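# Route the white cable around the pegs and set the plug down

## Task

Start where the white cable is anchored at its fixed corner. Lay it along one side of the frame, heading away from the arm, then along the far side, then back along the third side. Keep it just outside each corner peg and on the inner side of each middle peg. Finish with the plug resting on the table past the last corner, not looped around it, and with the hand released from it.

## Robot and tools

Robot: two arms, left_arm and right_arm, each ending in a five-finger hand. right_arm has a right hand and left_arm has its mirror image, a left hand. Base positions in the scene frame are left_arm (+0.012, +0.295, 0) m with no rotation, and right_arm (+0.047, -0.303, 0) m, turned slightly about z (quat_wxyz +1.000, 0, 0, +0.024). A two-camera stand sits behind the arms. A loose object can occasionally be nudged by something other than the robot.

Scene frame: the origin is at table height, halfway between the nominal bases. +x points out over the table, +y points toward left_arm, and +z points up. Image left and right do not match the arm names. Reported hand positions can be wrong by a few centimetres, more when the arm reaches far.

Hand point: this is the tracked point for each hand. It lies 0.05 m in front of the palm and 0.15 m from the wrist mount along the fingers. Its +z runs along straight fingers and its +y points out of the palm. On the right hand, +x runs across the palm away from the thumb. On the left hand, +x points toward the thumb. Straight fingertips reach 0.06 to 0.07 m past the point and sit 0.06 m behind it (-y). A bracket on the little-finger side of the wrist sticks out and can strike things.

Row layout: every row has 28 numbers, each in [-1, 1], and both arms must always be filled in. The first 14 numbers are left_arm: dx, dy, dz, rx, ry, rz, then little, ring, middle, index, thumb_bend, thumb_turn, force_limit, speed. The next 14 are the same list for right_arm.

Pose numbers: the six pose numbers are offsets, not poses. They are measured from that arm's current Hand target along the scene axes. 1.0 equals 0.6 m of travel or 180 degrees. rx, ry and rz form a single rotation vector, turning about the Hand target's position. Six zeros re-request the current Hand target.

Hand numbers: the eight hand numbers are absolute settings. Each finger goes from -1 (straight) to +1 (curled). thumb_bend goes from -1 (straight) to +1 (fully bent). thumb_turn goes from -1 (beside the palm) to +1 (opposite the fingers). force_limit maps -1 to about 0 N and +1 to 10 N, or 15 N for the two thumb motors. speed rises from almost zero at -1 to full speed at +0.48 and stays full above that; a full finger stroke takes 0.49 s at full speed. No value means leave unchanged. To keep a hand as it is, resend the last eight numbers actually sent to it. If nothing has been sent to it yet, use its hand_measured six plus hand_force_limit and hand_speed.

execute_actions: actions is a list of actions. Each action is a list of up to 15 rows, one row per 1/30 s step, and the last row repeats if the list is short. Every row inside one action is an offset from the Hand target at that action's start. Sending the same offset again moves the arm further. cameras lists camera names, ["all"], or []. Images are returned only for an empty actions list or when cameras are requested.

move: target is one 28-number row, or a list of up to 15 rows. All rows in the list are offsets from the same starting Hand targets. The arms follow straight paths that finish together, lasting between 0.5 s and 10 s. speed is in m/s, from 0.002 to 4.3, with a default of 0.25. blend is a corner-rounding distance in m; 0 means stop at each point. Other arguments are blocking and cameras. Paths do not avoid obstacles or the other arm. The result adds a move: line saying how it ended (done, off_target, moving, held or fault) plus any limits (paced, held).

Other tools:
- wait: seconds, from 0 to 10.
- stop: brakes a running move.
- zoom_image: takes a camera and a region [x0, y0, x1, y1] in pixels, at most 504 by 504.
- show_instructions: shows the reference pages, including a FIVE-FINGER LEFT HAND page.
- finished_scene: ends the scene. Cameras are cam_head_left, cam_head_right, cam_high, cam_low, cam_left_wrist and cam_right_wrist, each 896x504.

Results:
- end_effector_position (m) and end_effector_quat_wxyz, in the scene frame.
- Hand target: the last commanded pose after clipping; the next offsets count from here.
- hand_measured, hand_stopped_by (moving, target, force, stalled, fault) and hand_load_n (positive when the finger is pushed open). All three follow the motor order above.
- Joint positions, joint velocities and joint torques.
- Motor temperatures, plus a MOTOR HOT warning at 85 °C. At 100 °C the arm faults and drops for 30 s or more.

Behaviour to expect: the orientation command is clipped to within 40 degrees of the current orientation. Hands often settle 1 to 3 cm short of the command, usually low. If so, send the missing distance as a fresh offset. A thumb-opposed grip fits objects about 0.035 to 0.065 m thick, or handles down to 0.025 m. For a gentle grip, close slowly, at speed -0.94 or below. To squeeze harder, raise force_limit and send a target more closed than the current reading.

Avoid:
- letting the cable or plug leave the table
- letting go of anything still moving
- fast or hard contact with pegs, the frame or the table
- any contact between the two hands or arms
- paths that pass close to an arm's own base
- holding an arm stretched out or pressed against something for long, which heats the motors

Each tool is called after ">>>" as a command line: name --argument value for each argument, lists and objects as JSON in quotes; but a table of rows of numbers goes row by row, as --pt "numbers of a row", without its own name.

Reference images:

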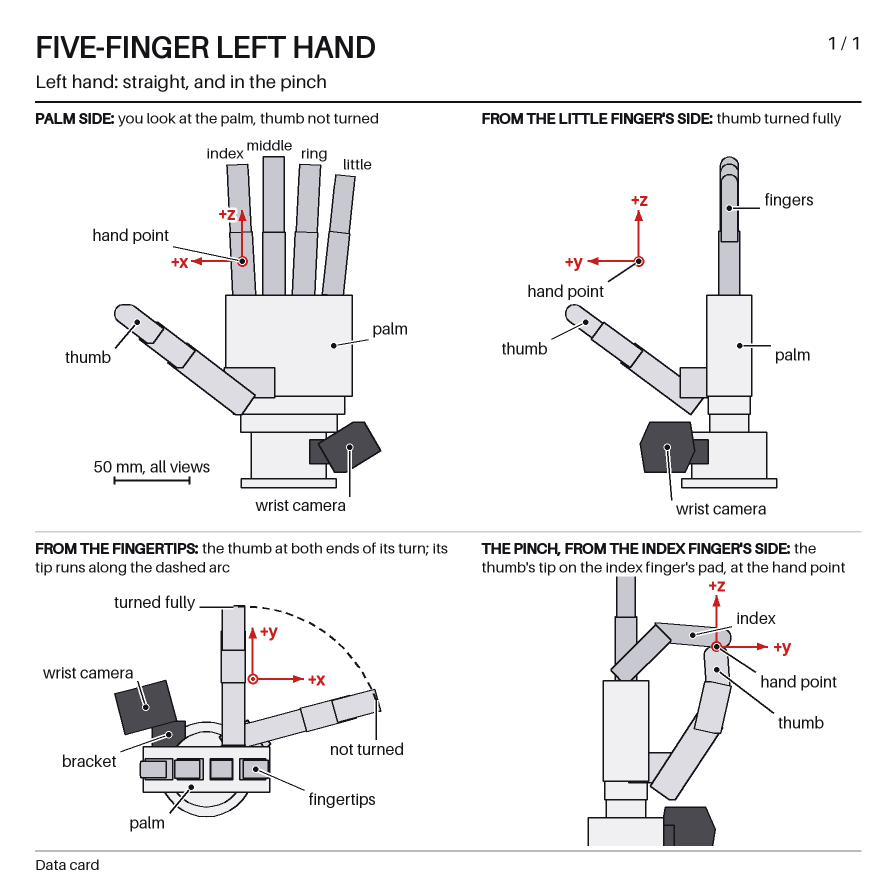

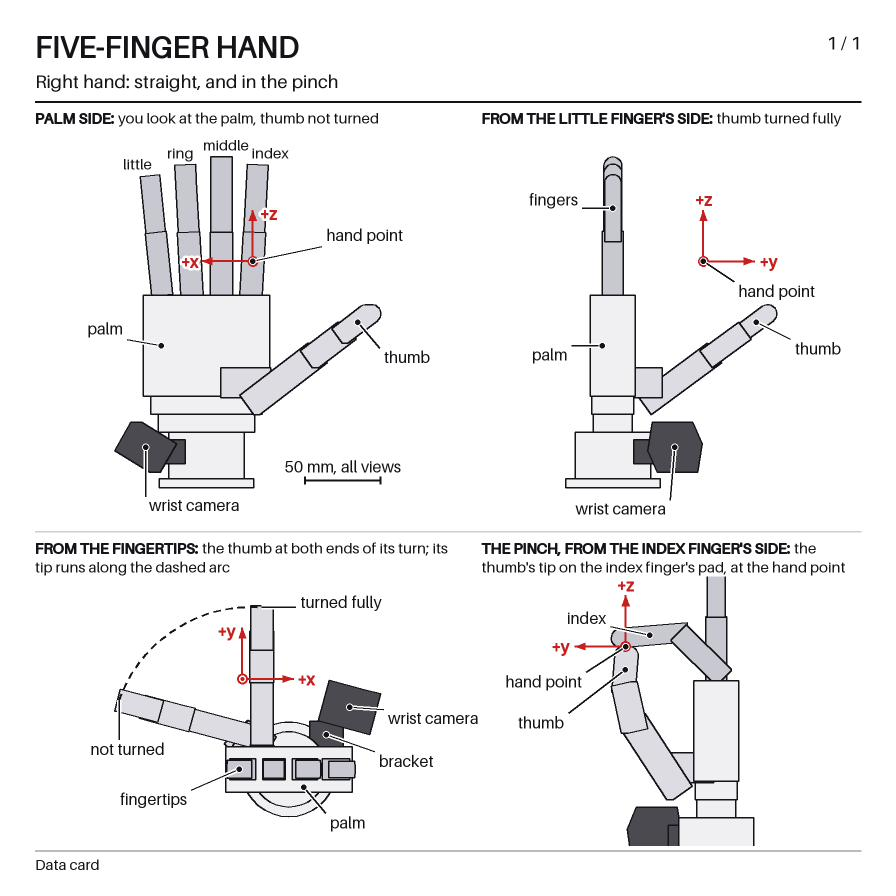

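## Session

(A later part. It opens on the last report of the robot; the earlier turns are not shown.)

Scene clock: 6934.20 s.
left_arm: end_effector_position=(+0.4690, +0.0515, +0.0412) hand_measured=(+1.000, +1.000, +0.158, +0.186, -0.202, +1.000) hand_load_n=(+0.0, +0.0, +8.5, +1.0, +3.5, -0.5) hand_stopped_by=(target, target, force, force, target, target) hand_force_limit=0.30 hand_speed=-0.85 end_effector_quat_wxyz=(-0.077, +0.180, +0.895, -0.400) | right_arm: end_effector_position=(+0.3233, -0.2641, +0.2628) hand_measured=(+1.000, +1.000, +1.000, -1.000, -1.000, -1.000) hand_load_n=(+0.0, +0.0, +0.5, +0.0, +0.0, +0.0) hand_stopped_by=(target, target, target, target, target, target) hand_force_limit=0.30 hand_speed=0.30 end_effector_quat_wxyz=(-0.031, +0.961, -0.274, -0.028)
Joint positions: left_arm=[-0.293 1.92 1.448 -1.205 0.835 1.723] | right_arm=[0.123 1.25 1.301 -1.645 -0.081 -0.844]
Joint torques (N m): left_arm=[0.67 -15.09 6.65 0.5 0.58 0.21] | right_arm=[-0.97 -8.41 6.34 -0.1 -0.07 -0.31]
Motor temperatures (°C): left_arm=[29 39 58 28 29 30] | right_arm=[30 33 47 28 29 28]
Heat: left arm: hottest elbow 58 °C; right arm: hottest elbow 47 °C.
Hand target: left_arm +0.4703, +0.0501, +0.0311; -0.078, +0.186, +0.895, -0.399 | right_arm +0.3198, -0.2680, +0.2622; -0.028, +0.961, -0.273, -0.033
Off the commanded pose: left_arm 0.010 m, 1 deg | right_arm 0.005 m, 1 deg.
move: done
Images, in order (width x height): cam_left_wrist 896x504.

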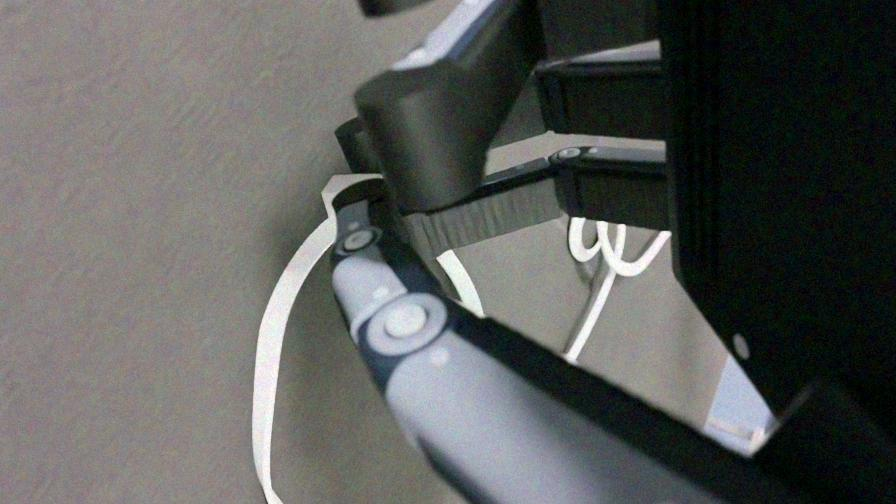

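>>> execute_actions --actions '[[[0,0,0,0,0,0,1,1,-0.2,-0.2,-0.2,1,0.3,-0.5,0,0,0,0,0,0,1,1,1,-1,-1,-1,0.3,0.3]],[[0,0,0,0,0,0,1,1,-0.2,-0.2,-0.2,1,0.3,-0.5,0,0,0,0,0,0,1,1,1,-1,-1,-1,0.3,0.3]],[[0,0,0.2,0,0,0,1,1,-0.2,-0.2,-0.2,1,0.3,-0.5,0,0,0,0,0,0,1,1,1,-1,-1,-1,0.3,0.3]],[[0,0,0,0,0,0,1,1,-0.2,-0.2,-0.2,1,0.3,-0.5,0,0,0,0,0,0,1,1,1,-1,-1,-1,0.3,0.3]]]' --cameras '["cam_head_left","cam_left_wrist"]'

>>> zoom_image --camera "cam_head_left" --region '[400, 180, 540, 330]'

Scene clock: 6944.00 s.
left_arm: end_effector_position=(+0.4644, +0.0532, +0.1503) hand_measured=(+1.000, +1.000, -0.200, -0.200, -0.200, +1.000) hand_load_n=(+0.0, +0.0, +0.0, +0.0, +0.0, +0.0) hand_stopped_by=(target, target, target, target, target, target) hand_force_limit=0.30 hand_speed=-0.50 end_effector_quat_wxyz=(-0.078, +0.180, +0.895, -0.399) | right_arm: end_effector_position=(+0.3233, -0.2641, +0.2628) hand_measured=(+1.000, +1.000, +1.000, -1.000, -1.000, -1.000) hand_load_n=(+0.0, +0.0, +0.0, +0.0, +0.0, +0.0) hand_stopped_by=(target, target, target, target, target, target) hand_force_limit=0.30 hand_speed=0.30 end_effector_quat_wxyz=(-0.031, +0.961, -0.274, -0.028)
Joint positions: left_arm=[-0.293 1.814 1.594 -1.462 0.833 1.725] | right_arm=[0.123 1.25 1.301 -1.645 -0.081 -0.844]
Joint torques (N m): left_arm=[0.67 -14.86 9.2 -0.43 0.65 0.17] | right_arm=[-0.73 -8.12 6.31 -0.47 0.02 -0.18]
Motor temperatures (°C): left_arm=[29 40 58 28 29 30] | right_arm=[30 33 47 28 29 28]
Heat: left arm: hottest elbow 58 °C; right arm: hottest elbow 47 °C.
Hand target: left_arm +0.4702, +0.0502, +0.1510; -0.078, +0.186, +0.895, -0.399 | right_arm +0.3198, -0.2680, +0.2622; -0.028, +0.961, -0.273, -0.033
Off the commanded pose: left_arm 0.007 m, 1 deg | right_arm 0.005 m, 1 deg.
Images, in order (width x height): cam_head_left 896x504, cam_left_wrist 896x504.

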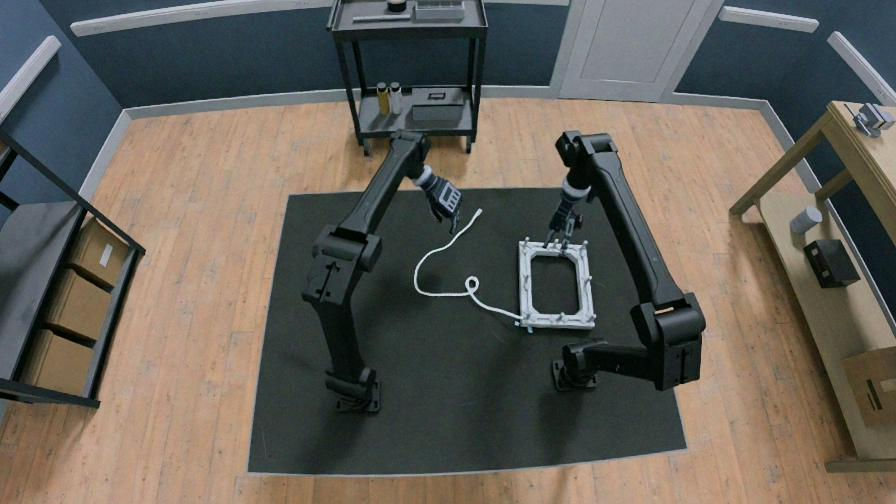

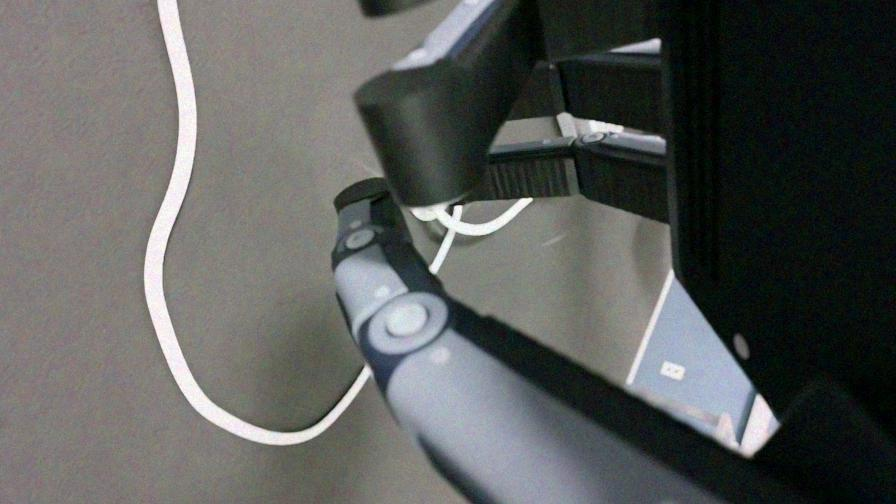

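Scaled by 3.360 from the camera's 896x504 image, which has a finer 1280x720 frame.

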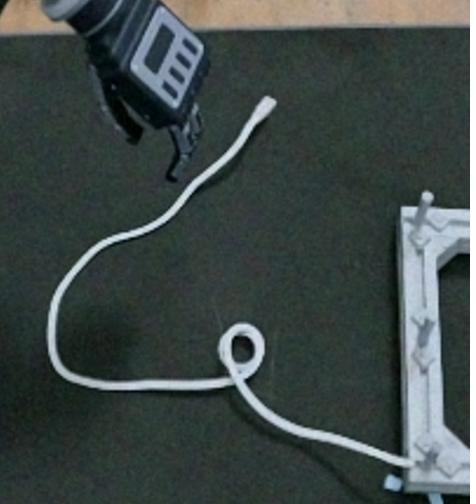

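>>> move --target '[-0.034,0.55,0.115,-0.1693,-0.0825,0.5306,1,1,-0.2,-0.2,-0.2,1,0.3,-0.5,0.375,0.305,-0.22,0.3471,-0.2405,-0.0184,1,1,-0.2,-0.2,-0.2,1,0.3,0.3]' --speed 0.25 --cameras '["cam_head_left","cam_right_wrist"]'

Scene clock: 6994.80 s.
left_arm: end_effector_position=(+0.4496, +0.3763, +0.2158) hand_measured=(+1.000, +1.000, -0.200, -0.200, -0.200, +1.000) hand_load_n=(+0.0, +0.0, +0.0, +0.0, +0.0, +0.0) hand_stopped_by=(target, target, target, target, target, target) hand_force_limit=0.30 hand_speed=-0.50 end_effector_quat_wxyz=(+0.378, -0.471, +0.624, -0.496) | right_arm: end_effector_position=(+0.5470, -0.0896, +0.1377) hand_measured=(+1.000, +1.000, -0.200, -0.200, -0.200, +1.000) hand_load_n=(+0.0, +0.0, +0.0, +0.0, +0.0, +0.0) hand_stopped_by=(target, target, target, target, target, target) hand_force_limit=0.30 hand_speed=0.30 end_effector_quat_wxyz=(-0.604, +0.747, -0.211, +0.181)
Joint positions: left_arm=[0.521 1.067 0.652 0.1 0.77 0.228] | right_arm=[0.062 1.531 0.814 0.394 -0.868 -0.266]
Joint torques (N m): left_arm=[1.67 -6.24 8.01 2.24 0.12 -0.02] | right_arm=[0.38 -11.4 5.82 2.82 -0.32 0.08]
Motor temperatures (°C): left_arm=[29 41 62 28 29 30] | right_arm=[30 33 47 28 30 28]
Heat: left arm: hottest elbow 62 °C; right arm: hottest elbow 47 °C.
Hand target: left_arm +0.4498, +0.3802, +0.2199; +0.386, -0.471, +0.618, -0.497 | right_arm +0.5448, -0.0850, +0.1303; -0.605, +0.747, -0.214, +0.174
Off the commanded pose: left_arm 0.006 m, 1 deg | right_arm 0.009 m, 1 deg.
move: done
Images, in order (width x height): cam_head_left 896x504, cam_right_wrist 896x504.

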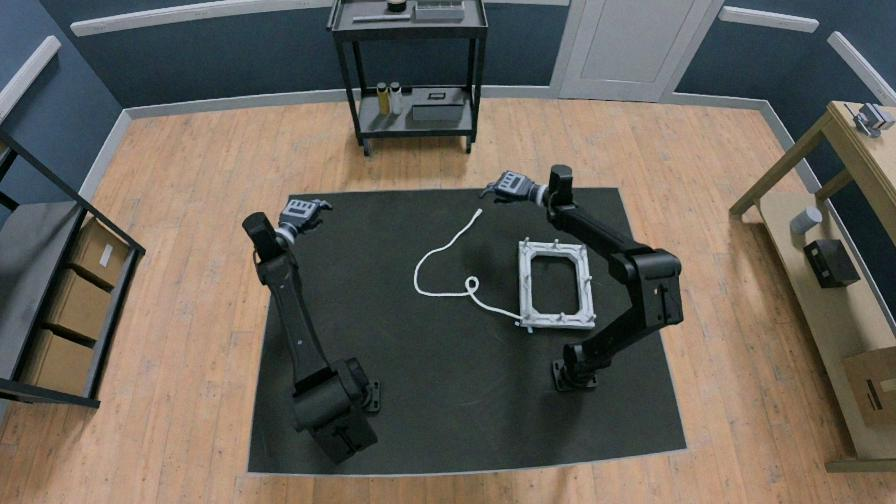

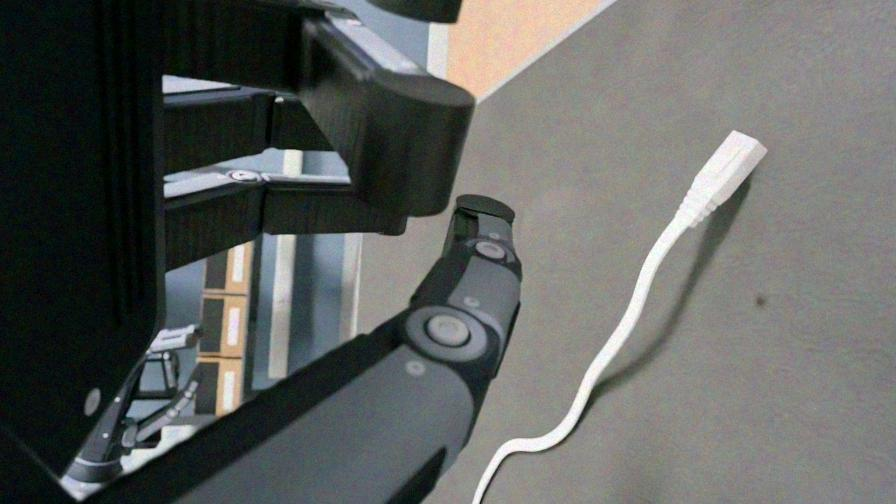

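>>> move --target '[0,0,0,0,0,0,1,1,-0.2,-0.2,-0.2,1,0.3,-0.5,0.042,0.023,-0.117,0,0,0,1,1,-0.2,-0.2,-0.2,1,0.3,0.3]' --speed 0.15 --cameras '["cam_right_wrist"]'

Scene clock: 7021.27 s.
left_arm: end_effector_position=(+0.4496, +0.3762, +0.2158) hand_measured=(+1.000, +1.000, -0.200, -0.200, -0.200, +1.000) hand_load_n=(+0.0, +0.0, +0.0, +0.0, +0.0, +0.0) hand_stopped_by=(target, target, target, target, target, target) hand_force_limit=0.30 hand_speed=-0.50 end_effector_quat_wxyz=(+0.378, -0.471, +0.624, -0.496) | right_arm: end_effector_position=(+0.5620, -0.0772, +0.0551) hand_measured=(+1.000, +1.000, -0.200, -0.200, -0.200, +1.000) hand_load_n=(+0.0, +0.0, +0.0, +0.0, +0.0, +0.0) hand_stopped_by=(target, target, target, target, target, target) hand_force_limit=0.30 hand_speed=0.30 end_effector_quat_wxyz=(-0.599, +0.751, -0.219, +0.169)
Joint positions: left_arm=[0.521 1.067 0.652 0.1 0.77 0.228] | right_arm=[0.085 1.753 0.814 0.594 -0.847 -0.255]
Joint torques (N m): left_arm=[1.61 -6.24 8.01 2.24 0.12 -0.03] | right_arm=[0.56 -12.86 6.34 2.55 -0.14 0.04]
Motor temperatures (°C): left_arm=[29 39 61 29 29 30] | right_arm=[30 34 46 29 30 28]
Heat: left arm: hottest elbow 61 °C; right arm: hottest elbow 46 °C.
Hand target: left_arm +0.4498, +0.3802, +0.2199; +0.386, -0.471, +0.618, -0.497 | right_arm +0.5701, -0.0713, +0.0600; -0.605, +0.747, -0.214, +0.174
Off the commanded pose: left_arm 0.006 m, 1 deg | right_arm 0.011 m, 1 deg.
move: off_target (right_arm)
Images, in order (width x height): cam_right_wrist 896x504.

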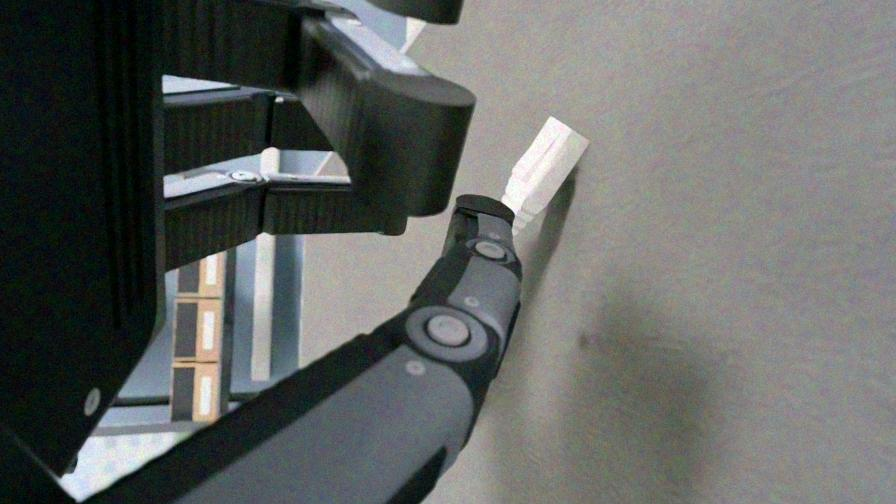

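>>> move --target '[0,0,0,0,0,0,1,1,-0.2,-0.2,-0.2,1,0.3,-0.5,0.022,-0.01,-0.02,0,0,0,1,1,-0.2,-0.2,-0.2,1,0.3,0.3]' --speed 0.1 --cameras '["cam_right_wrist"]'

Scene clock: 7030.80 s.
left_arm: end_effector_position=(+0.4496, +0.3762, +0.2158) hand_measured=(+1.000, +1.000, -0.200, -0.200, -0.200, +1.000) hand_load_n=(+0.0, +0.0, +0.0, +0.0, +0.0, +0.0) hand_stopped_by=(target, target, target, target, target, target) hand_force_limit=0.30 hand_speed=-0.50 end_effector_quat_wxyz=(+0.378, -0.471, +0.624, -0.496) | right_arm: end_effector_position=(+0.5676, -0.0757, +0.0428) hand_measured=(+1.000, +1.000, -0.200, -0.200, -0.200, +1.000) hand_load_n=(+0.5, +0.0, +0.0, +0.0, +0.0, +0.0) hand_stopped_by=(target, target, target, target, target, target) hand_force_limit=0.30 hand_speed=0.30 end_effector_quat_wxyz=(-0.600, +0.752, -0.219, +0.162)
Joint positions: left_arm=[0.521 1.067 0.652 0.1 0.77 0.228] | right_arm=[0.084 1.797 0.835 0.607 -0.859 -0.254]
Joint torques (N m): left_arm=[1.61 -6.24 8.02 2.24 0.12 -0.02] | right_arm=[-1.26 -13.57 7.2 2.7 -0.35 -0.06]
Motor temperatures (°C): left_arm=[29 38 61 29 29 30] | right_arm=[30 34 46 29 30 28]
Heat: left arm: hottest elbow 61 °C; right arm: hottest elbow 46 °C.
Hand target: left_arm +0.4498, +0.3802, +0.2199; +0.386, -0.471, +0.618, -0.497 | right_arm +0.5833, -0.0774, +0.0480; -0.605, +0.747, -0.214, +0.174
Off the commanded pose: left_arm 0.006 m, 1 deg | right_arm 0.017 m, 2 deg.
move: off_target (right_arm)
Images, in order (width x height): cam_right_wrist 896x504.

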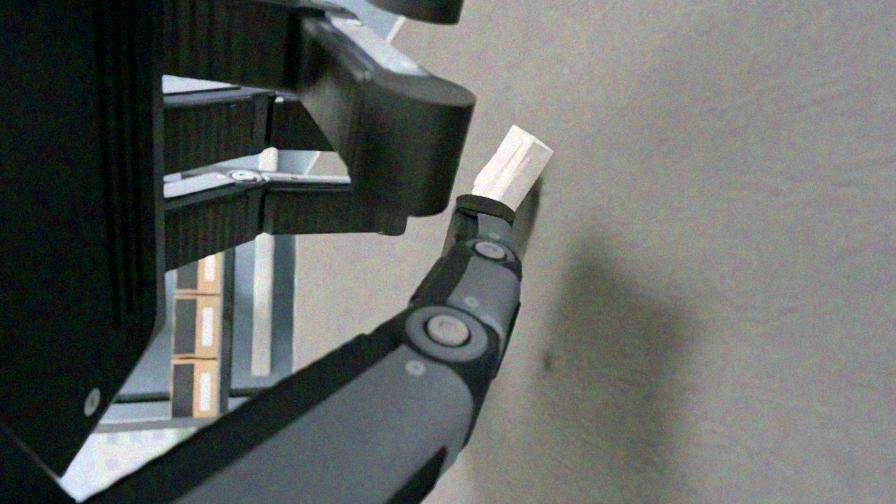

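>>> move --target '[0,0,0,0,0,0,1,1,-0.2,-0.2,-0.2,1,0.3,-0.5,0.01,-0.022,0.0,0,0,0,1,1,-0.2,-0.2,-0.2,1,0.3,0.3]' --speed 0.1 --cameras '["cam_right_wrist"]'

Scene clock: 7045.27 s.
left_arm: end_effector_position=(+0.4496, +0.3762, +0.2158) hand_measured=(+1.000, +1.000, -0.200, -0.200, -0.200, +1.000) hand_load_n=(+0.0, +0.0, +0.0, +0.0, +0.0, +0.0) hand_stopped_by=(target, target, target, target, target, target) hand_force_limit=0.30 hand_speed=-0.50 end_effector_quat_wxyz=(+0.378, -0.471, +0.624, -0.496) | right_arm: end_effector_position=(+0.5758, -0.0882, +0.0475) hand_measured=(+1.000, +1.000, -0.200, -0.200, -0.200, +1.000) hand_load_n=(+0.0, +0.0, +0.0, +0.0, +0.0, +0.0) hand_stopped_by=(target, target, target, target, target, target) hand_force_limit=0.30 hand_speed=0.30 end_effector_quat_wxyz=(-0.605, +0.748, -0.219, +0.166)
Joint positions: left_arm=[0.521 1.067 0.652 0.1 0.77 0.228] | right_arm=[0.054 1.801 0.849 0.607 -0.886 -0.254]
Joint torques (N m): left_arm=[1.61 -6.3 8.02 2.24 0.12 -0.02] | right_arm=[-0.62 -12.69 7.21 1.65 -0.39 -0.21]
Motor temperatures (°C): left_arm=[29 38 61 29 29 30] | right_arm=[30 34 47 29 30 28]
Heat: left arm: hottest elbow 61 °C; right arm: hottest elbow 47 °C.
Hand target: left_arm +0.4498, +0.3802, +0.2199; +0.386, -0.471, +0.618, -0.497 | right_arm +0.5893, -0.0905, +0.0481; -0.605, +0.747, -0.214, +0.174
Off the commanded pose: left_arm 0.006 m, 1 deg | right_arm 0.014 m, 1 deg.
move: off_target (right_arm)
Images, in order (width x height): cam_right_wrist 896x504.

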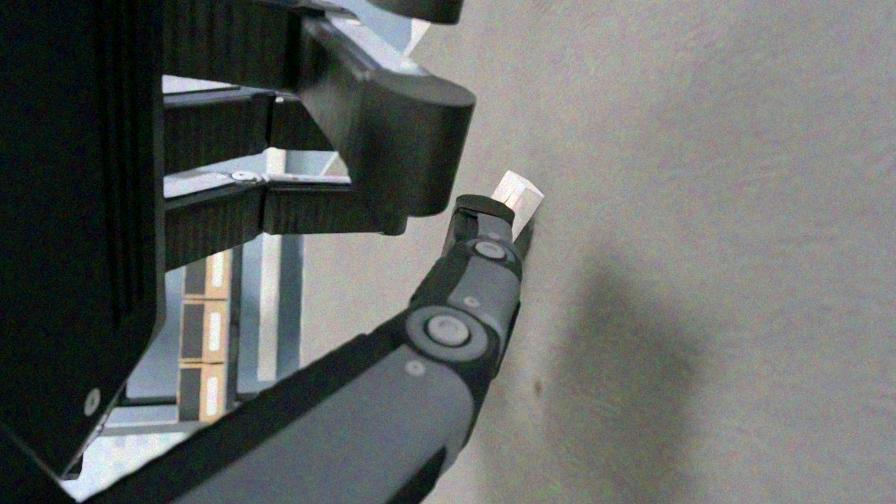

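>>> move --target '[0,0,0,0,0,0,1,1,-0.2,-0.2,-0.2,1,0.3,-0.5,0.004,0.014,-0.022,0,0,0,1,1,-0.2,-0.2,-0.2,1,0.3,0.3]' --speed 0.1 --cameras '["cam_right_wrist"]'

Scene clock: 7052.93 s.
left_arm: end_effector_position=(+0.4496, +0.3762, +0.2158) hand_measured=(+1.000, +1.000, -0.200, -0.200, -0.200, +1.000) hand_load_n=(+0.0, +0.0, +0.0, +0.0, +0.0, +0.0) hand_stopped_by=(target, target, target, target, target, target) hand_force_limit=0.30 hand_speed=-0.50 end_effector_quat_wxyz=(+0.378, -0.471, +0.624, -0.496) | right_arm: end_effector_position=(+0.5790, -0.0879, +0.0313) hand_measured=(+1.000, +1.000, -0.200, -0.200, -0.200, +1.000) hand_load_n=(+0.0, +0.0, +0.0, +0.0, +0.0, +0.0) hand_stopped_by=(target, target, target, target, target, target) hand_force_limit=0.30 hand_speed=0.30 end_effector_quat_wxyz=(-0.601, +0.749, -0.225, +0.164)
Joint positions: left_arm=[0.521 1.067 0.652 0.1 0.77 0.228] | right_arm=[0.056 1.841 0.856 0.628 -0.875 -0.254]
Joint torques (N m): left_arm=[1.61 -6.3 8.02 2.24 0.12 -0.02] | right_arm=[0.73 -12.75 6.43 2.5 -0.21 -0.14]
Motor temperatures (°C): left_arm=[29 38 61 29 28 30] | right_arm=[30 34 46 29 30 28]
Heat: left arm: hottest elbow 61 °C; right arm: hottest elbow 46 °C.
Hand target: left_arm +0.4498, +0.3802, +0.2199; +0.386, -0.471, +0.618, -0.497 | right_arm +0.5917, -0.0820, +0.0350; -0.605, +0.747, -0.214, +0.174
Off the commanded pose: left_arm 0.006 m, 1 deg | right_arm 0.014 m, 2 deg.
move: off_target (right_arm)
Images, in order (width x height): cam_right_wrist 896x504.

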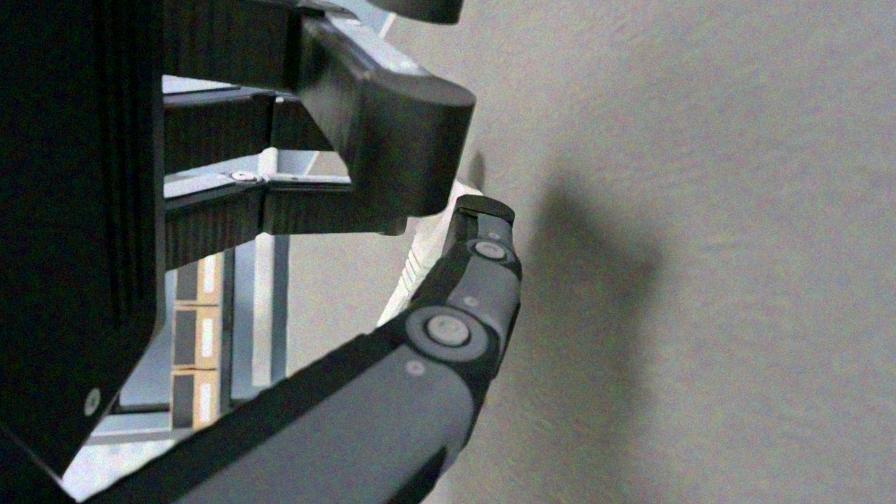

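>>> move --target '[0,0,0,0,0,0,1,1,-0.2,-0.2,-0.2,1,0.3,-0.5,0.0,0.02,0.012,0,0,0,1,1,-0.2,-0.2,-0.2,1,0.3,0.3]' --speed 0.1 --cameras '["cam_right_wrist","cam_head_left"]'

Scene clock: 7060.53 s.
left_arm: end_effector_position=(+0.4496, +0.3762, +0.2158) hand_measured=(+1.000, +1.000, -0.200, -0.200, -0.200, +1.000) hand_load_n=(+0.0, +0.0, +0.0, +0.0, +0.0, +0.0) hand_stopped_by=(target, target, target, target, target, target) hand_force_limit=0.30 hand_speed=-0.50 end_effector_quat_wxyz=(+0.378, -0.471, +0.624, -0.496) | right_arm: end_effector_position=(+0.5793, -0.0761, +0.0320) hand_measured=(+1.000, +1.000, -0.200, -0.200, -0.200, +1.000) hand_load_n=(+0.0, +0.0, +0.0, +0.0, +0.0, +0.0) hand_stopped_by=(target, target, target, target, target, target) hand_force_limit=0.30 hand_speed=0.30 end_effector_quat_wxyz=(-0.599, +0.751, -0.221, +0.166)
Joint positions: left_arm=[0.521 1.067 0.652 0.1 0.77 0.228] | right_arm=[0.082 1.841 0.861 0.628 -0.852 -0.254]
Joint torques (N m): left_arm=[1.61 -6.24 8.01 2.24 0.12 -0.02] | right_arm=[-0.03 -13.63 7.12 2.06 -0.18 0.03]
Motor temperatures (°C): left_arm=[29 37 61 29 28 30] | right_arm=[30 34 46 29 30 28]
Heat: left arm: hottest elbow 61 °C; right arm: hottest elbow 46 °C.
Hand target: left_arm +0.4498, +0.3802, +0.2199; +0.386, -0.471, +0.618, -0.497 | right_arm +0.5917, -0.0701, +0.0422; -0.605, +0.747, -0.214, +0.174
Off the commanded pose: left_arm 0.006 m, 1 deg | right_arm 0.017 m, 1 deg.
move: off_target (right_arm)
Images, in order (width x height): cam_head_left 896x504, cam_right_wrist 896x504.

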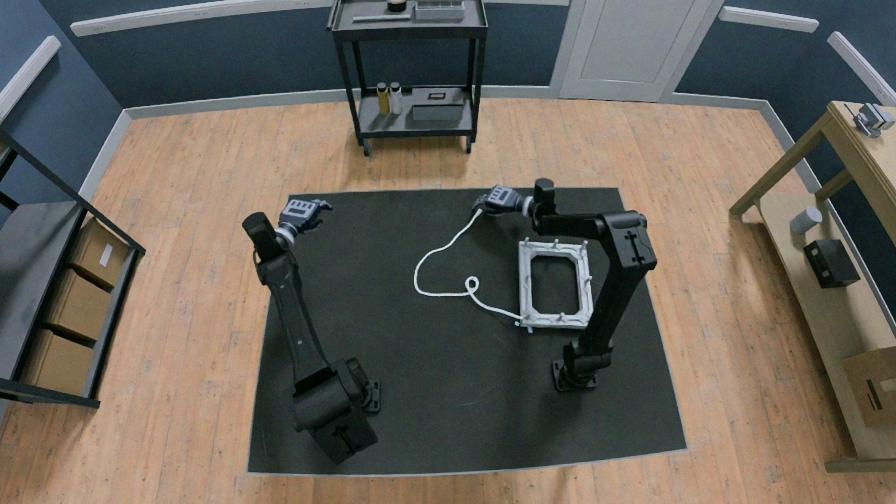

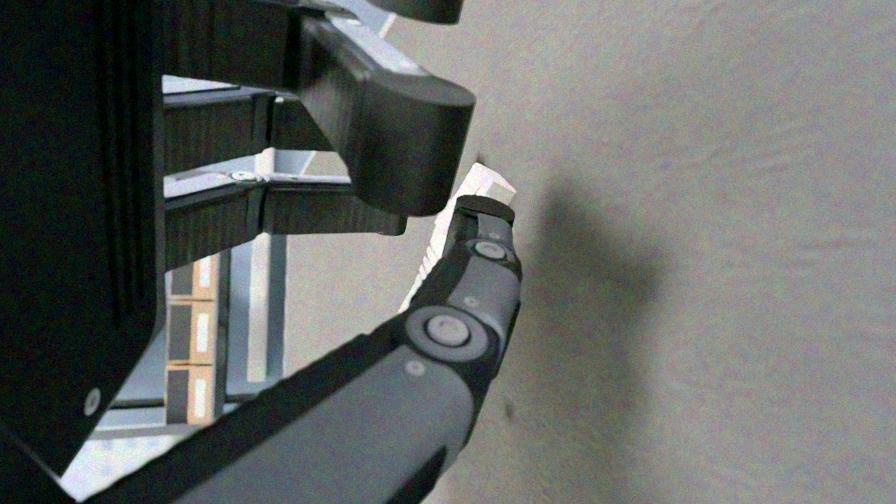

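>>> move --target '[0,0,0,0,0,0,1,1,-0.2,-0.2,-0.2,1,0.3,-0.5,0.0,0.008,-0.025,0,0,0,1,1,-0.2,-0.2,-0.2,1,0.3,0.3]' --speed 0.1 --cameras '["cam_right_wrist"]'

Scene clock: 7065.43 s.
left_arm: end_effector_position=(+0.4496, +0.3762, +0.2158) hand_measured=(+1.000, +1.000, -0.200, -0.200, -0.200, +1.000) hand_load_n=(+0.0, +0.0, +0.0, +0.0, +0.0, +0.0) hand_stopped_by=(target, target, target, target, target, target) hand_force_limit=0.30 hand_speed=-0.50 end_effector_quat_wxyz=(+0.378, -0.471, +0.624, -0.496) | right_arm: end_effector_position=(+0.5802, -0.0720, +0.0227) hand_measured=(+1.000, +1.000, -0.200, -0.200, -0.200, +1.000) hand_load_n=(+0.0, +0.0, +0.0, +0.0, +0.0, +0.0) hand_stopped_by=(target, target, target, target, target, target) hand_force_limit=0.30 hand_speed=0.30 end_effector_quat_wxyz=(-0.599, +0.751, -0.220, +0.169)
Joint positions: left_arm=[0.521 1.067 0.652 0.1 0.77 0.228] | right_arm=[0.091 1.867 0.861 0.661 -0.842 -0.252]
Joint torques (N m): left_arm=[1.61 -6.3 8.01 2.24 0.12 -0.02] | right_arm=[0.97 -13.57 6.72 2.76 -0.23 0.02]
Motor temperatures (°C): left_arm=[29 37 61 29 28 30] | right_arm=[30 35 46 29 30 28]
Heat: left arm: hottest elbow 61 °C; right arm: hottest elbow 46 °C.
Hand target: left_arm +0.4498, +0.3802, +0.2199; +0.386, -0.471, +0.618, -0.497 | right_arm +0.5917, -0.0652, +0.0271; -0.605, +0.747, -0.214, +0.174
Off the commanded pose: left_arm 0.006 m, 1 deg | right_arm 0.014 m, 1 deg.
move: off_target (right_arm)
Images, in order (width x height): cam_right_wrist 896x504.

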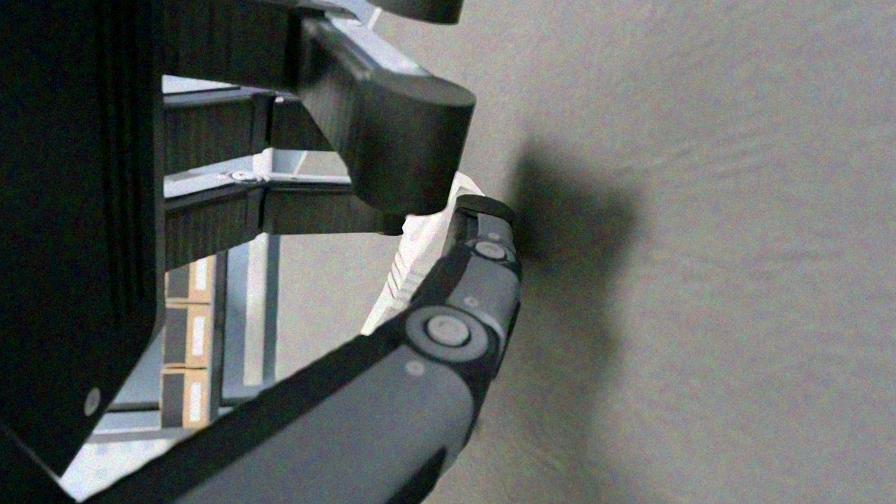

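>>> move --target '[0,0,0,0,0,0,1,1,-0.2,-0.2,-0.2,1,0.3,-0.5,-0.012,0.006,0.01,0,0,0,1,1,-0.2,-0.2,-0.2,1,0.3,0.3]' --speed 0.1 --cameras '["cam_right_wrist"]'

Scene clock: 7072.63 s.
left_arm: end_effector_position=(+0.4496, +0.3762, +0.2158) hand_measured=(+1.000, +1.000, -0.200, -0.200, -0.200, +1.000) hand_load_n=(+0.0, +0.0, +0.0, +0.0, +0.0, +0.0) hand_stopped_by=(target, target, target, target, target, target) hand_force_limit=0.30 hand_speed=-0.50 end_effector_quat_wxyz=(+0.378, -0.471, +0.624, -0.496) | right_arm: end_effector_position=(+0.5792, -0.0672, +0.0230) hand_measured=(+1.000, +1.000, -0.200, -0.200, -0.200, +1.000) hand_load_n=(+0.0, +0.0, +0.0, +0.0, +0.0, +0.0) hand_stopped_by=(target, target, target, target, target, target) hand_force_limit=0.30 hand_speed=0.30 end_effector_quat_wxyz=(-0.599, +0.752, -0.220, +0.167)
Joint positions: left_arm=[0.521 1.067 0.652 0.1 0.77 0.228] | right_arm=[0.101 1.866 0.861 0.661 -0.833 -0.247]
Joint torques (N m): left_arm=[1.61 -6.24 8.01 2.24 0.12 -0.03] | right_arm=[0.38 -15.97 5.44 2.51 -0.16 0.02]
Motor temperatures (°C): left_arm=[29 37 61 29 28 30] | right_arm=[30 35 46 29 30 28]
Heat: left arm: hottest elbow 61 °C; right arm: hottest elbow 46 °C.
Hand target: left_arm +0.4498, +0.3802, +0.2199; +0.386, -0.471, +0.618, -0.497 | right_arm +0.5845, -0.0616, +0.0332; -0.605, +0.747, -0.214, +0.174
Off the commanded pose: left_arm 0.006 m, 1 deg | right_arm 0.013 m, 1 deg.
move: off_target (right_arm)
Images, in order (width x height): cam_right_wrist 896x504.

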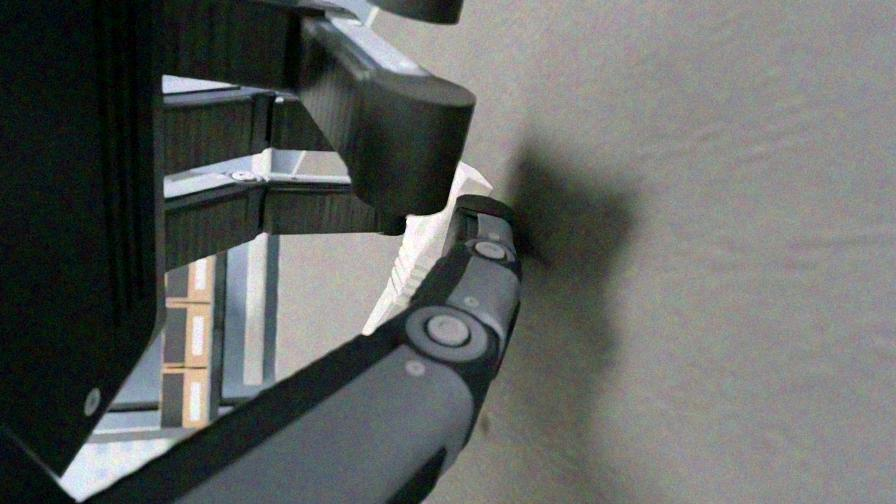

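>>> execute_actions --actions '[[[0,0,0,0,0,0,1,1,-0.2,-0.2,-0.2,1,0.3,-0.5,0,0,0,0,0,0,1,1,0.5,0.5,-0.2,1,0.3,-0.85]],[[0,0,0,0,0,0,1,1,-0.2,-0.2,-0.2,1,0.3,-0.5,0,0,0,0,0,0,1,1,0.5,0.5,-0.2,1,0.3,-0.85]],[[0,0,0,0,0,0,1,1,-0.2,-0.2,-0.2,1,0.3,-0.5,0,0,0,0,0,0,1,1,0.5,0.5,-0.2,1,0.3,-0.85]],[[0,0,0,0,0,0,1,1,-0.2,-0.2,-0.2,1,0.3,-0.5,0,0,0,0,0,0,1,1,0.5,0.5,-0.2,1,0.3,-0.85]],[[0,0,0,0,0,0,1,1,-0.2,-0.2,-0.2,1,0.3,-0.5,0,0,0,0,0,0,1,1,0.5,0.5,-0.2,1,0.3,-0.85]],[[0,0,0,0,0,0,1,1,-0.2,-0.2,-0.2,1,0.3,-0.5,0,0,0,0,0,0,1,1,0.5,0.5,-0.2,1,0.3,-0.85]]]' --cameras '["cam_right_wrist"]'

Scene clock: 7085.10 s.
left_arm: end_effector_position=(+0.4496, +0.3762, +0.2158) hand_measured=(+1.000, +1.000, -0.200, -0.200, -0.200, +1.000) hand_load_n=(+0.0, +0.0, +0.0, +0.0, +0.0, +0.5) hand_stopped_by=(target, target, target, target, target, target) hand_force_limit=0.30 hand_speed=-0.50 end_effector_quat_wxyz=(+0.378, -0.471, +0.624, -0.496) | right_arm: end_effector_position=(+0.5796, -0.0671, +0.0251) hand_measured=(+1.000, +1.000, +0.104, +0.116, -0.202, +1.000) hand_load_n=(+0.0, +0.0, +6.0, +7.5, +7.0, -2.0) hand_stopped_by=(target, target, force, force, target, target) hand_force_limit=0.30 hand_speed=-0.85 end_effector_quat_wxyz=(-0.599, +0.751, -0.220, +0.169)
Joint positions: left_arm=[0.521 1.067 0.652 0.1 0.77 0.228] | right_arm=[0.101 1.862 0.861 0.661 -0.833 -0.246]
Joint torques (N m): left_arm=[1.61 -6.3 8.01 2.24 0.12 -0.03] | right_arm=[0.62 -14.97 5.65 2.76 -0.19 0.01]
Motor temperatures (°C): left_arm=[29 37 61 29 28 30] | right_arm=[30 35 46 29 30 28]
Heat: left arm: hottest elbow 61 °C; right arm: hottest elbow 46 °C.
Hand target: left_arm +0.4498, +0.3802, +0.2199; +0.386, -0.471, +0.618, -0.497 | right_arm +0.5845, -0.0617, +0.0332; -0.605, +0.747, -0.214, +0.174
Off the commanded pose: left_arm 0.006 m, 1 deg | right_arm 0.011 m, 1 deg.
Images, in order (width x height): cam_right_wrist 896x504.

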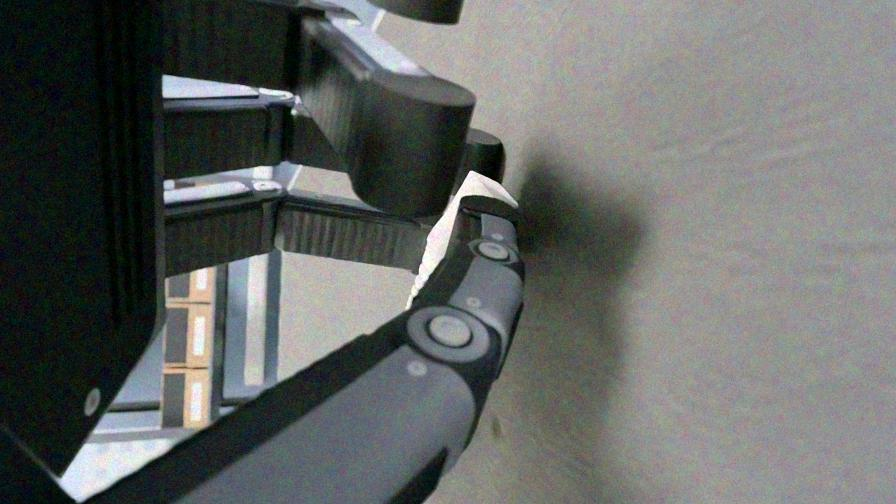

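>>> move --pt "0 0 0 0 0 0 1 1 -0.2 -0.2 -0.2 1 0.3 -0.5 -0.007 -0.014 0.145 -0.179 0.1119 0 1 1 0.5 0.5 -0.2 1 0.3 -0.85" --pt "0 0 0 0 0 0 1 1 -0.2 -0.2 -0.2 1 0.3 -0.5 -0.091 0.02 0.145 -0.2043 0.3684 -0.276 1 1 0.5 0.5 -0.2 1 0.3 -0.85" --pt "0 0 0 0 0 0 1 1 -0.2 -0.2 -0.2 1 0.3 -0.5 -0.191 0.053 0.145 -0.0518 0.4549 -0.4842 1 1 0.5 0.5 -0.2 1 0.3 -0.85" --pt "0 0 0 0 0 0 1 1 -0.2 -0.2 -0.2 1 0.3 -0.5 -0.274 0.103 0.145 0.0965 0.4963 -0.6379 1 1 0.5 0.5 -0.2 1 0.3 -0.85" --speed 0.25 --blend '[0.02,0.03,0.03,0]' --cameras '["cam_head_left","cam_right_wrist","cam_low"]'

>>> zoom_image --camera "cam_head_left" --region '[400, 180, 540, 330]'

Scene clock: 7134.90 s.
left_arm: end_effector_position=(+0.4496, +0.3762, +0.2158) hand_measured=(+1.000, +1.000, -0.200, -0.200, -0.200, +1.000) hand_load_n=(+0.0, +0.0, +0.0, -0.5, +0.0, +0.0) hand_stopped_by=(target, target, target, target, target, target) hand_force_limit=0.30 hand_speed=-0.50 end_effector_quat_wxyz=(+0.378, -0.471, +0.624, -0.496) | right_arm: end_effector_position=(+0.4248, +0.0001, +0.1199) hand_measured=(+1.000, +1.000, +0.104, +0.116, -0.202, +1.000) hand_load_n=(+0.0, +0.0, +6.0, +7.5, +7.0, -2.0) hand_stopped_by=(target, target, force, force, target, target) hand_force_limit=0.30 hand_speed=-0.85 end_effector_quat_wxyz=(+0.007, -0.090, +0.995, -0.041)
Joint positions: left_arm=[0.521 1.067 0.652 0.1 0.77 0.228] | right_arm=[0.575 1.533 1.215 -1.283 0.078 2.015]
Joint torques (N m): left_arm=[1.61 -6.3 8.01 2.24 0.12 -0.02] | right_arm=[0.56 -12.86 6.13 -0.44 -0.06 0.06]
Motor temperatures (°C): left_arm=[29 37 61 29 28 30] | right_arm=[30 35 45 29 30 28]
Heat: left arm: hottest elbow 61 °C; right arm: hottest elbow 45 °C.
Hand target: left_arm +0.4498, +0.3802, +0.2199; +0.386, -0.471, +0.618, -0.497 | right_arm +0.4201, +0.0001, +0.1201; +0.004, -0.087, +0.995, -0.044
Off the commanded pose: left_arm 0.006 m, 1 deg | right_arm 0.005 m, 1 deg.
move: done
Images, in order (width x height): cam_head_left 896x504, cam_low 896x504, cam_right_wrist 896x504.

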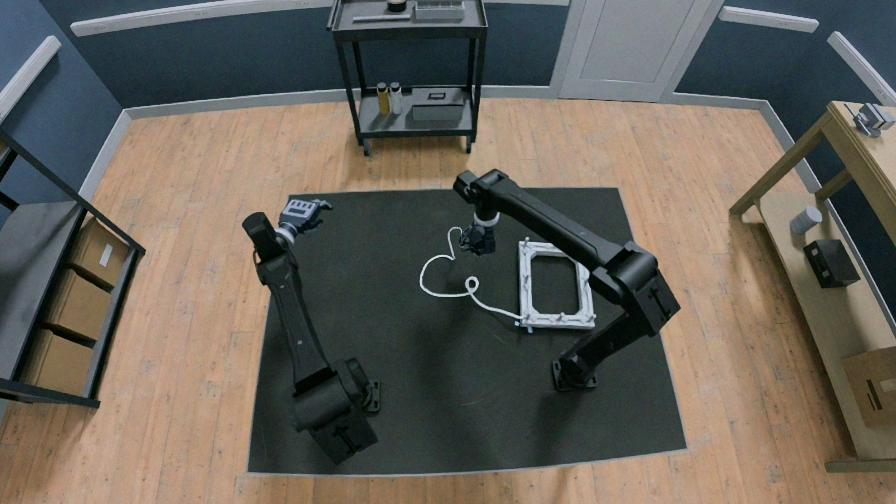

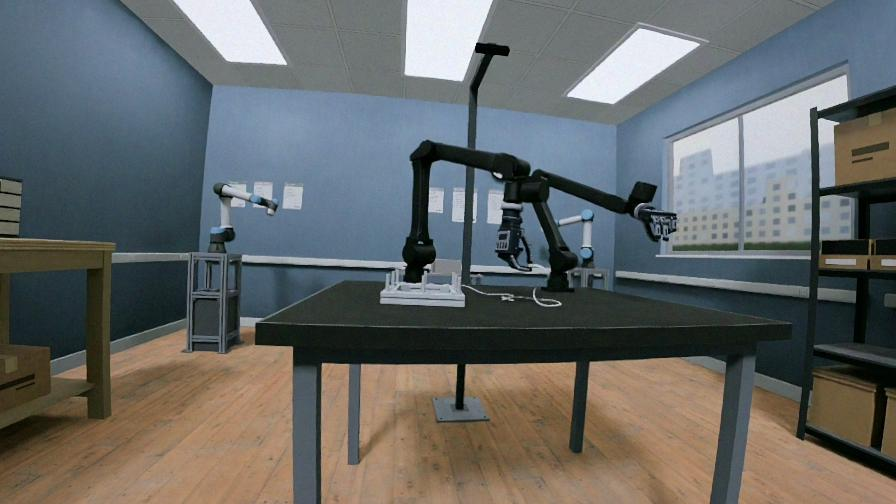

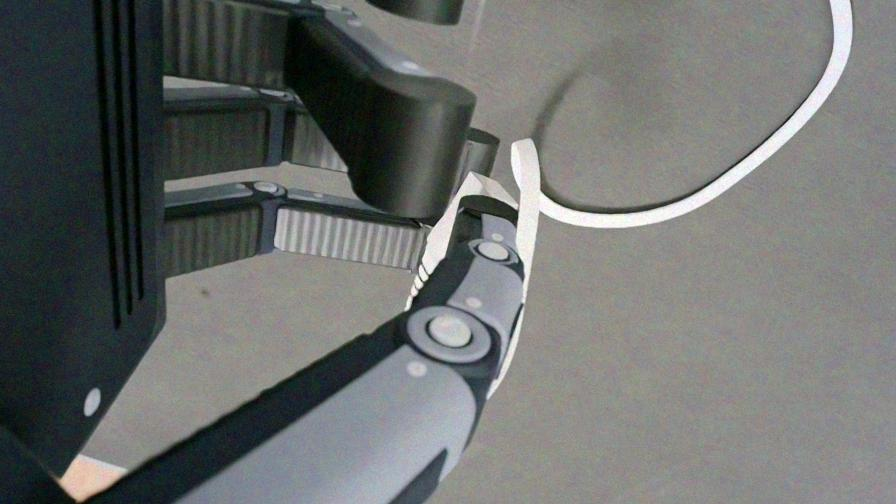

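Scaled by 3.360 from the camera's 896x504 image, which has a finer 1280x720 frame.

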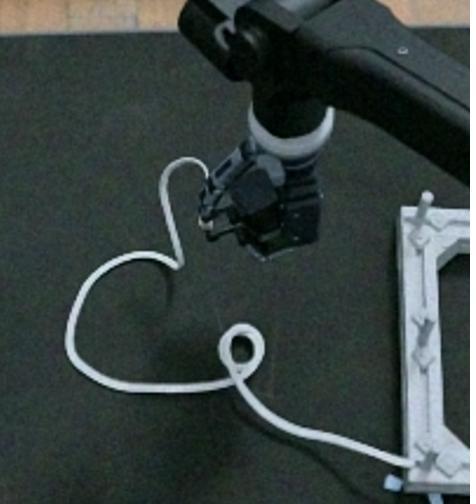

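>>> move --pt "0 0 0 0 0 0 1 1 -0.2 -0.2 -0.2 1 0.3 -0.5 -0.033 -0.067 -0.08 0 0 0 1 1 0.5 0.5 -0.2 1 0.3 -0.85" --pt "0 0 0 0 0 0 1 1 -0.2 -0.2 -0.2 1 0.3 -0.5 -0.04 -0.07 -0.122 0 0 0 1 1 0.5 0.5 -0.2 1 0.3 -0.85" --speed '[0.15,0.08]' --blend '[0.01,0]' --cameras '["cam_head_left","cam_right_wrist","cam_low"]'

>>> zoom_image --camera "cam_head_left" --region '[400, 180, 540, 330]'

Scene clock: 7146.27 s.
left_arm: end_effector_position=(+0.4496, +0.3762, +0.2158) hand_measured=(+1.000, +1.000, -0.200, -0.200, -0.200, +1.000) hand_load_n=(+0.0, +0.0, +0.0, +0.0, +0.0, +0.0) hand_stopped_by=(target, target, target, target, target, target) hand_force_limit=0.30 hand_speed=-0.50 end_effector_quat_wxyz=(+0.378, -0.471, +0.624, -0.496) | right_arm: end_effector_position=(+0.3954, -0.0405, +0.0523) hand_measured=(+1.000, +1.000, +0.104, +0.116, -0.202, +1.000) hand_load_n=(+0.0, +0.0, +6.5, +7.5, +7.0, -2.0) hand_stopped_by=(target, target, force, force, target, target) hand_force_limit=0.30 hand_speed=-0.85 end_effector_quat_wxyz=(+0.006, -0.084, +0.996, -0.043)
Joint positions: left_arm=[0.521 1.067 0.652 0.1 0.77 0.228] | right_arm=[0.536 1.491 0.974 -1.085 0.081 1.988]
Joint torques (N m): left_arm=[1.61 -6.3 8.02 2.24 0.12 -0.03] | right_arm=[-0.03 -9.64 5.42 0.49 -0.02 -0.22]
Motor temperatures (°C): left_arm=[29 36 61 29 28 30] | right_arm=[30 36 45 29 30 28]
Heat: left arm: hottest elbow 61 °C; right arm: hottest elbow 45 °C.
Hand target: left_arm +0.4498, +0.3802, +0.2199; +0.386, -0.471, +0.618, -0.497 | right_arm +0.3961, -0.0419, +0.0469; +0.004, -0.087, +0.995, -0.044
Off the commanded pose: left_arm 0.006 m, 1 deg | right_arm 0.006 m, 0 deg.
move: done
Images, in order (width x height): cam_head_left 896x504, cam_low 896x504, cam_right_wrist 896x504.

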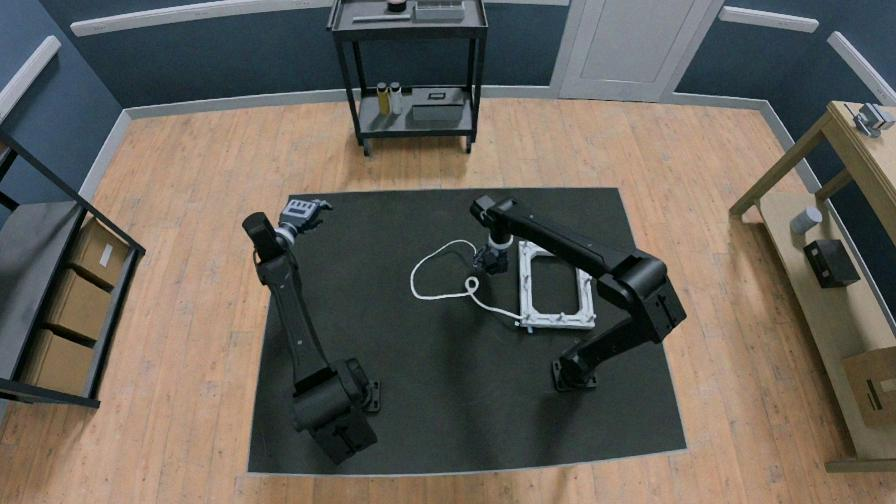

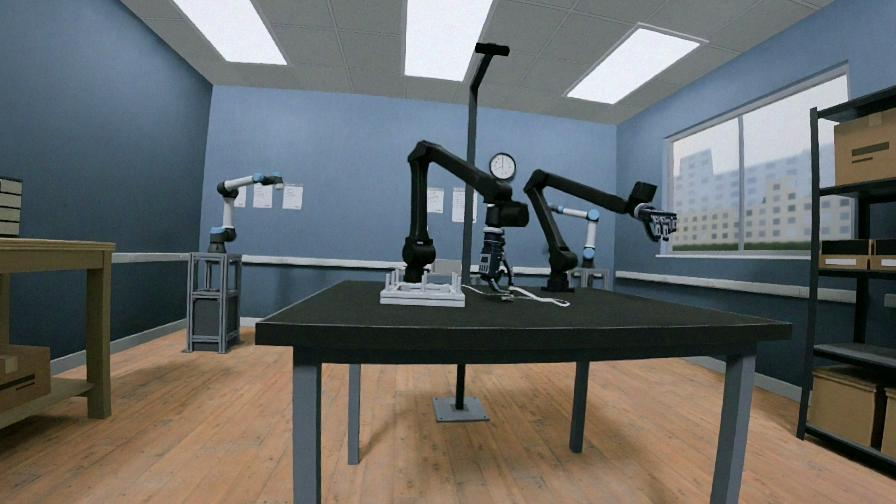

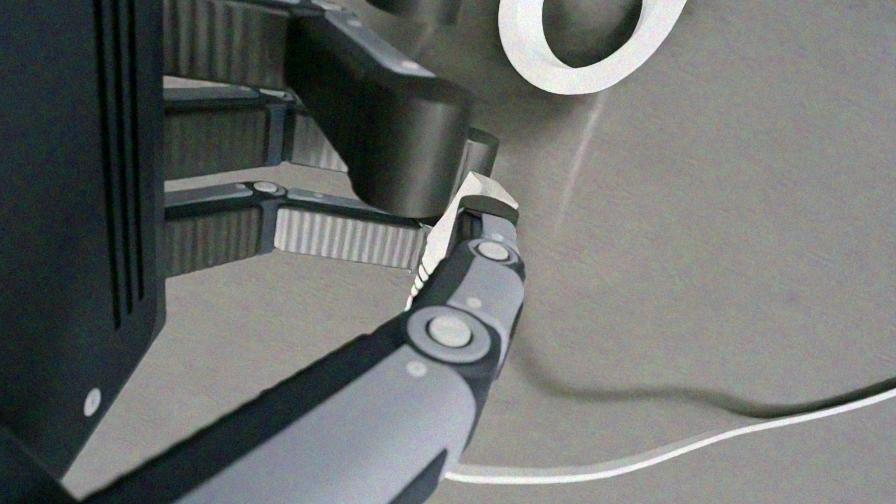

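Scaled by 3.360 from the camera's 896x504 image, which has a finer 1280x720 frame.

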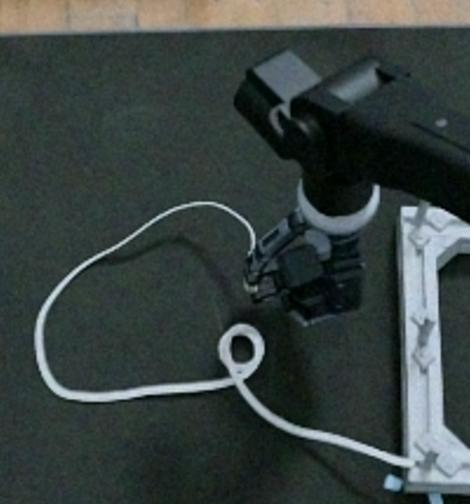

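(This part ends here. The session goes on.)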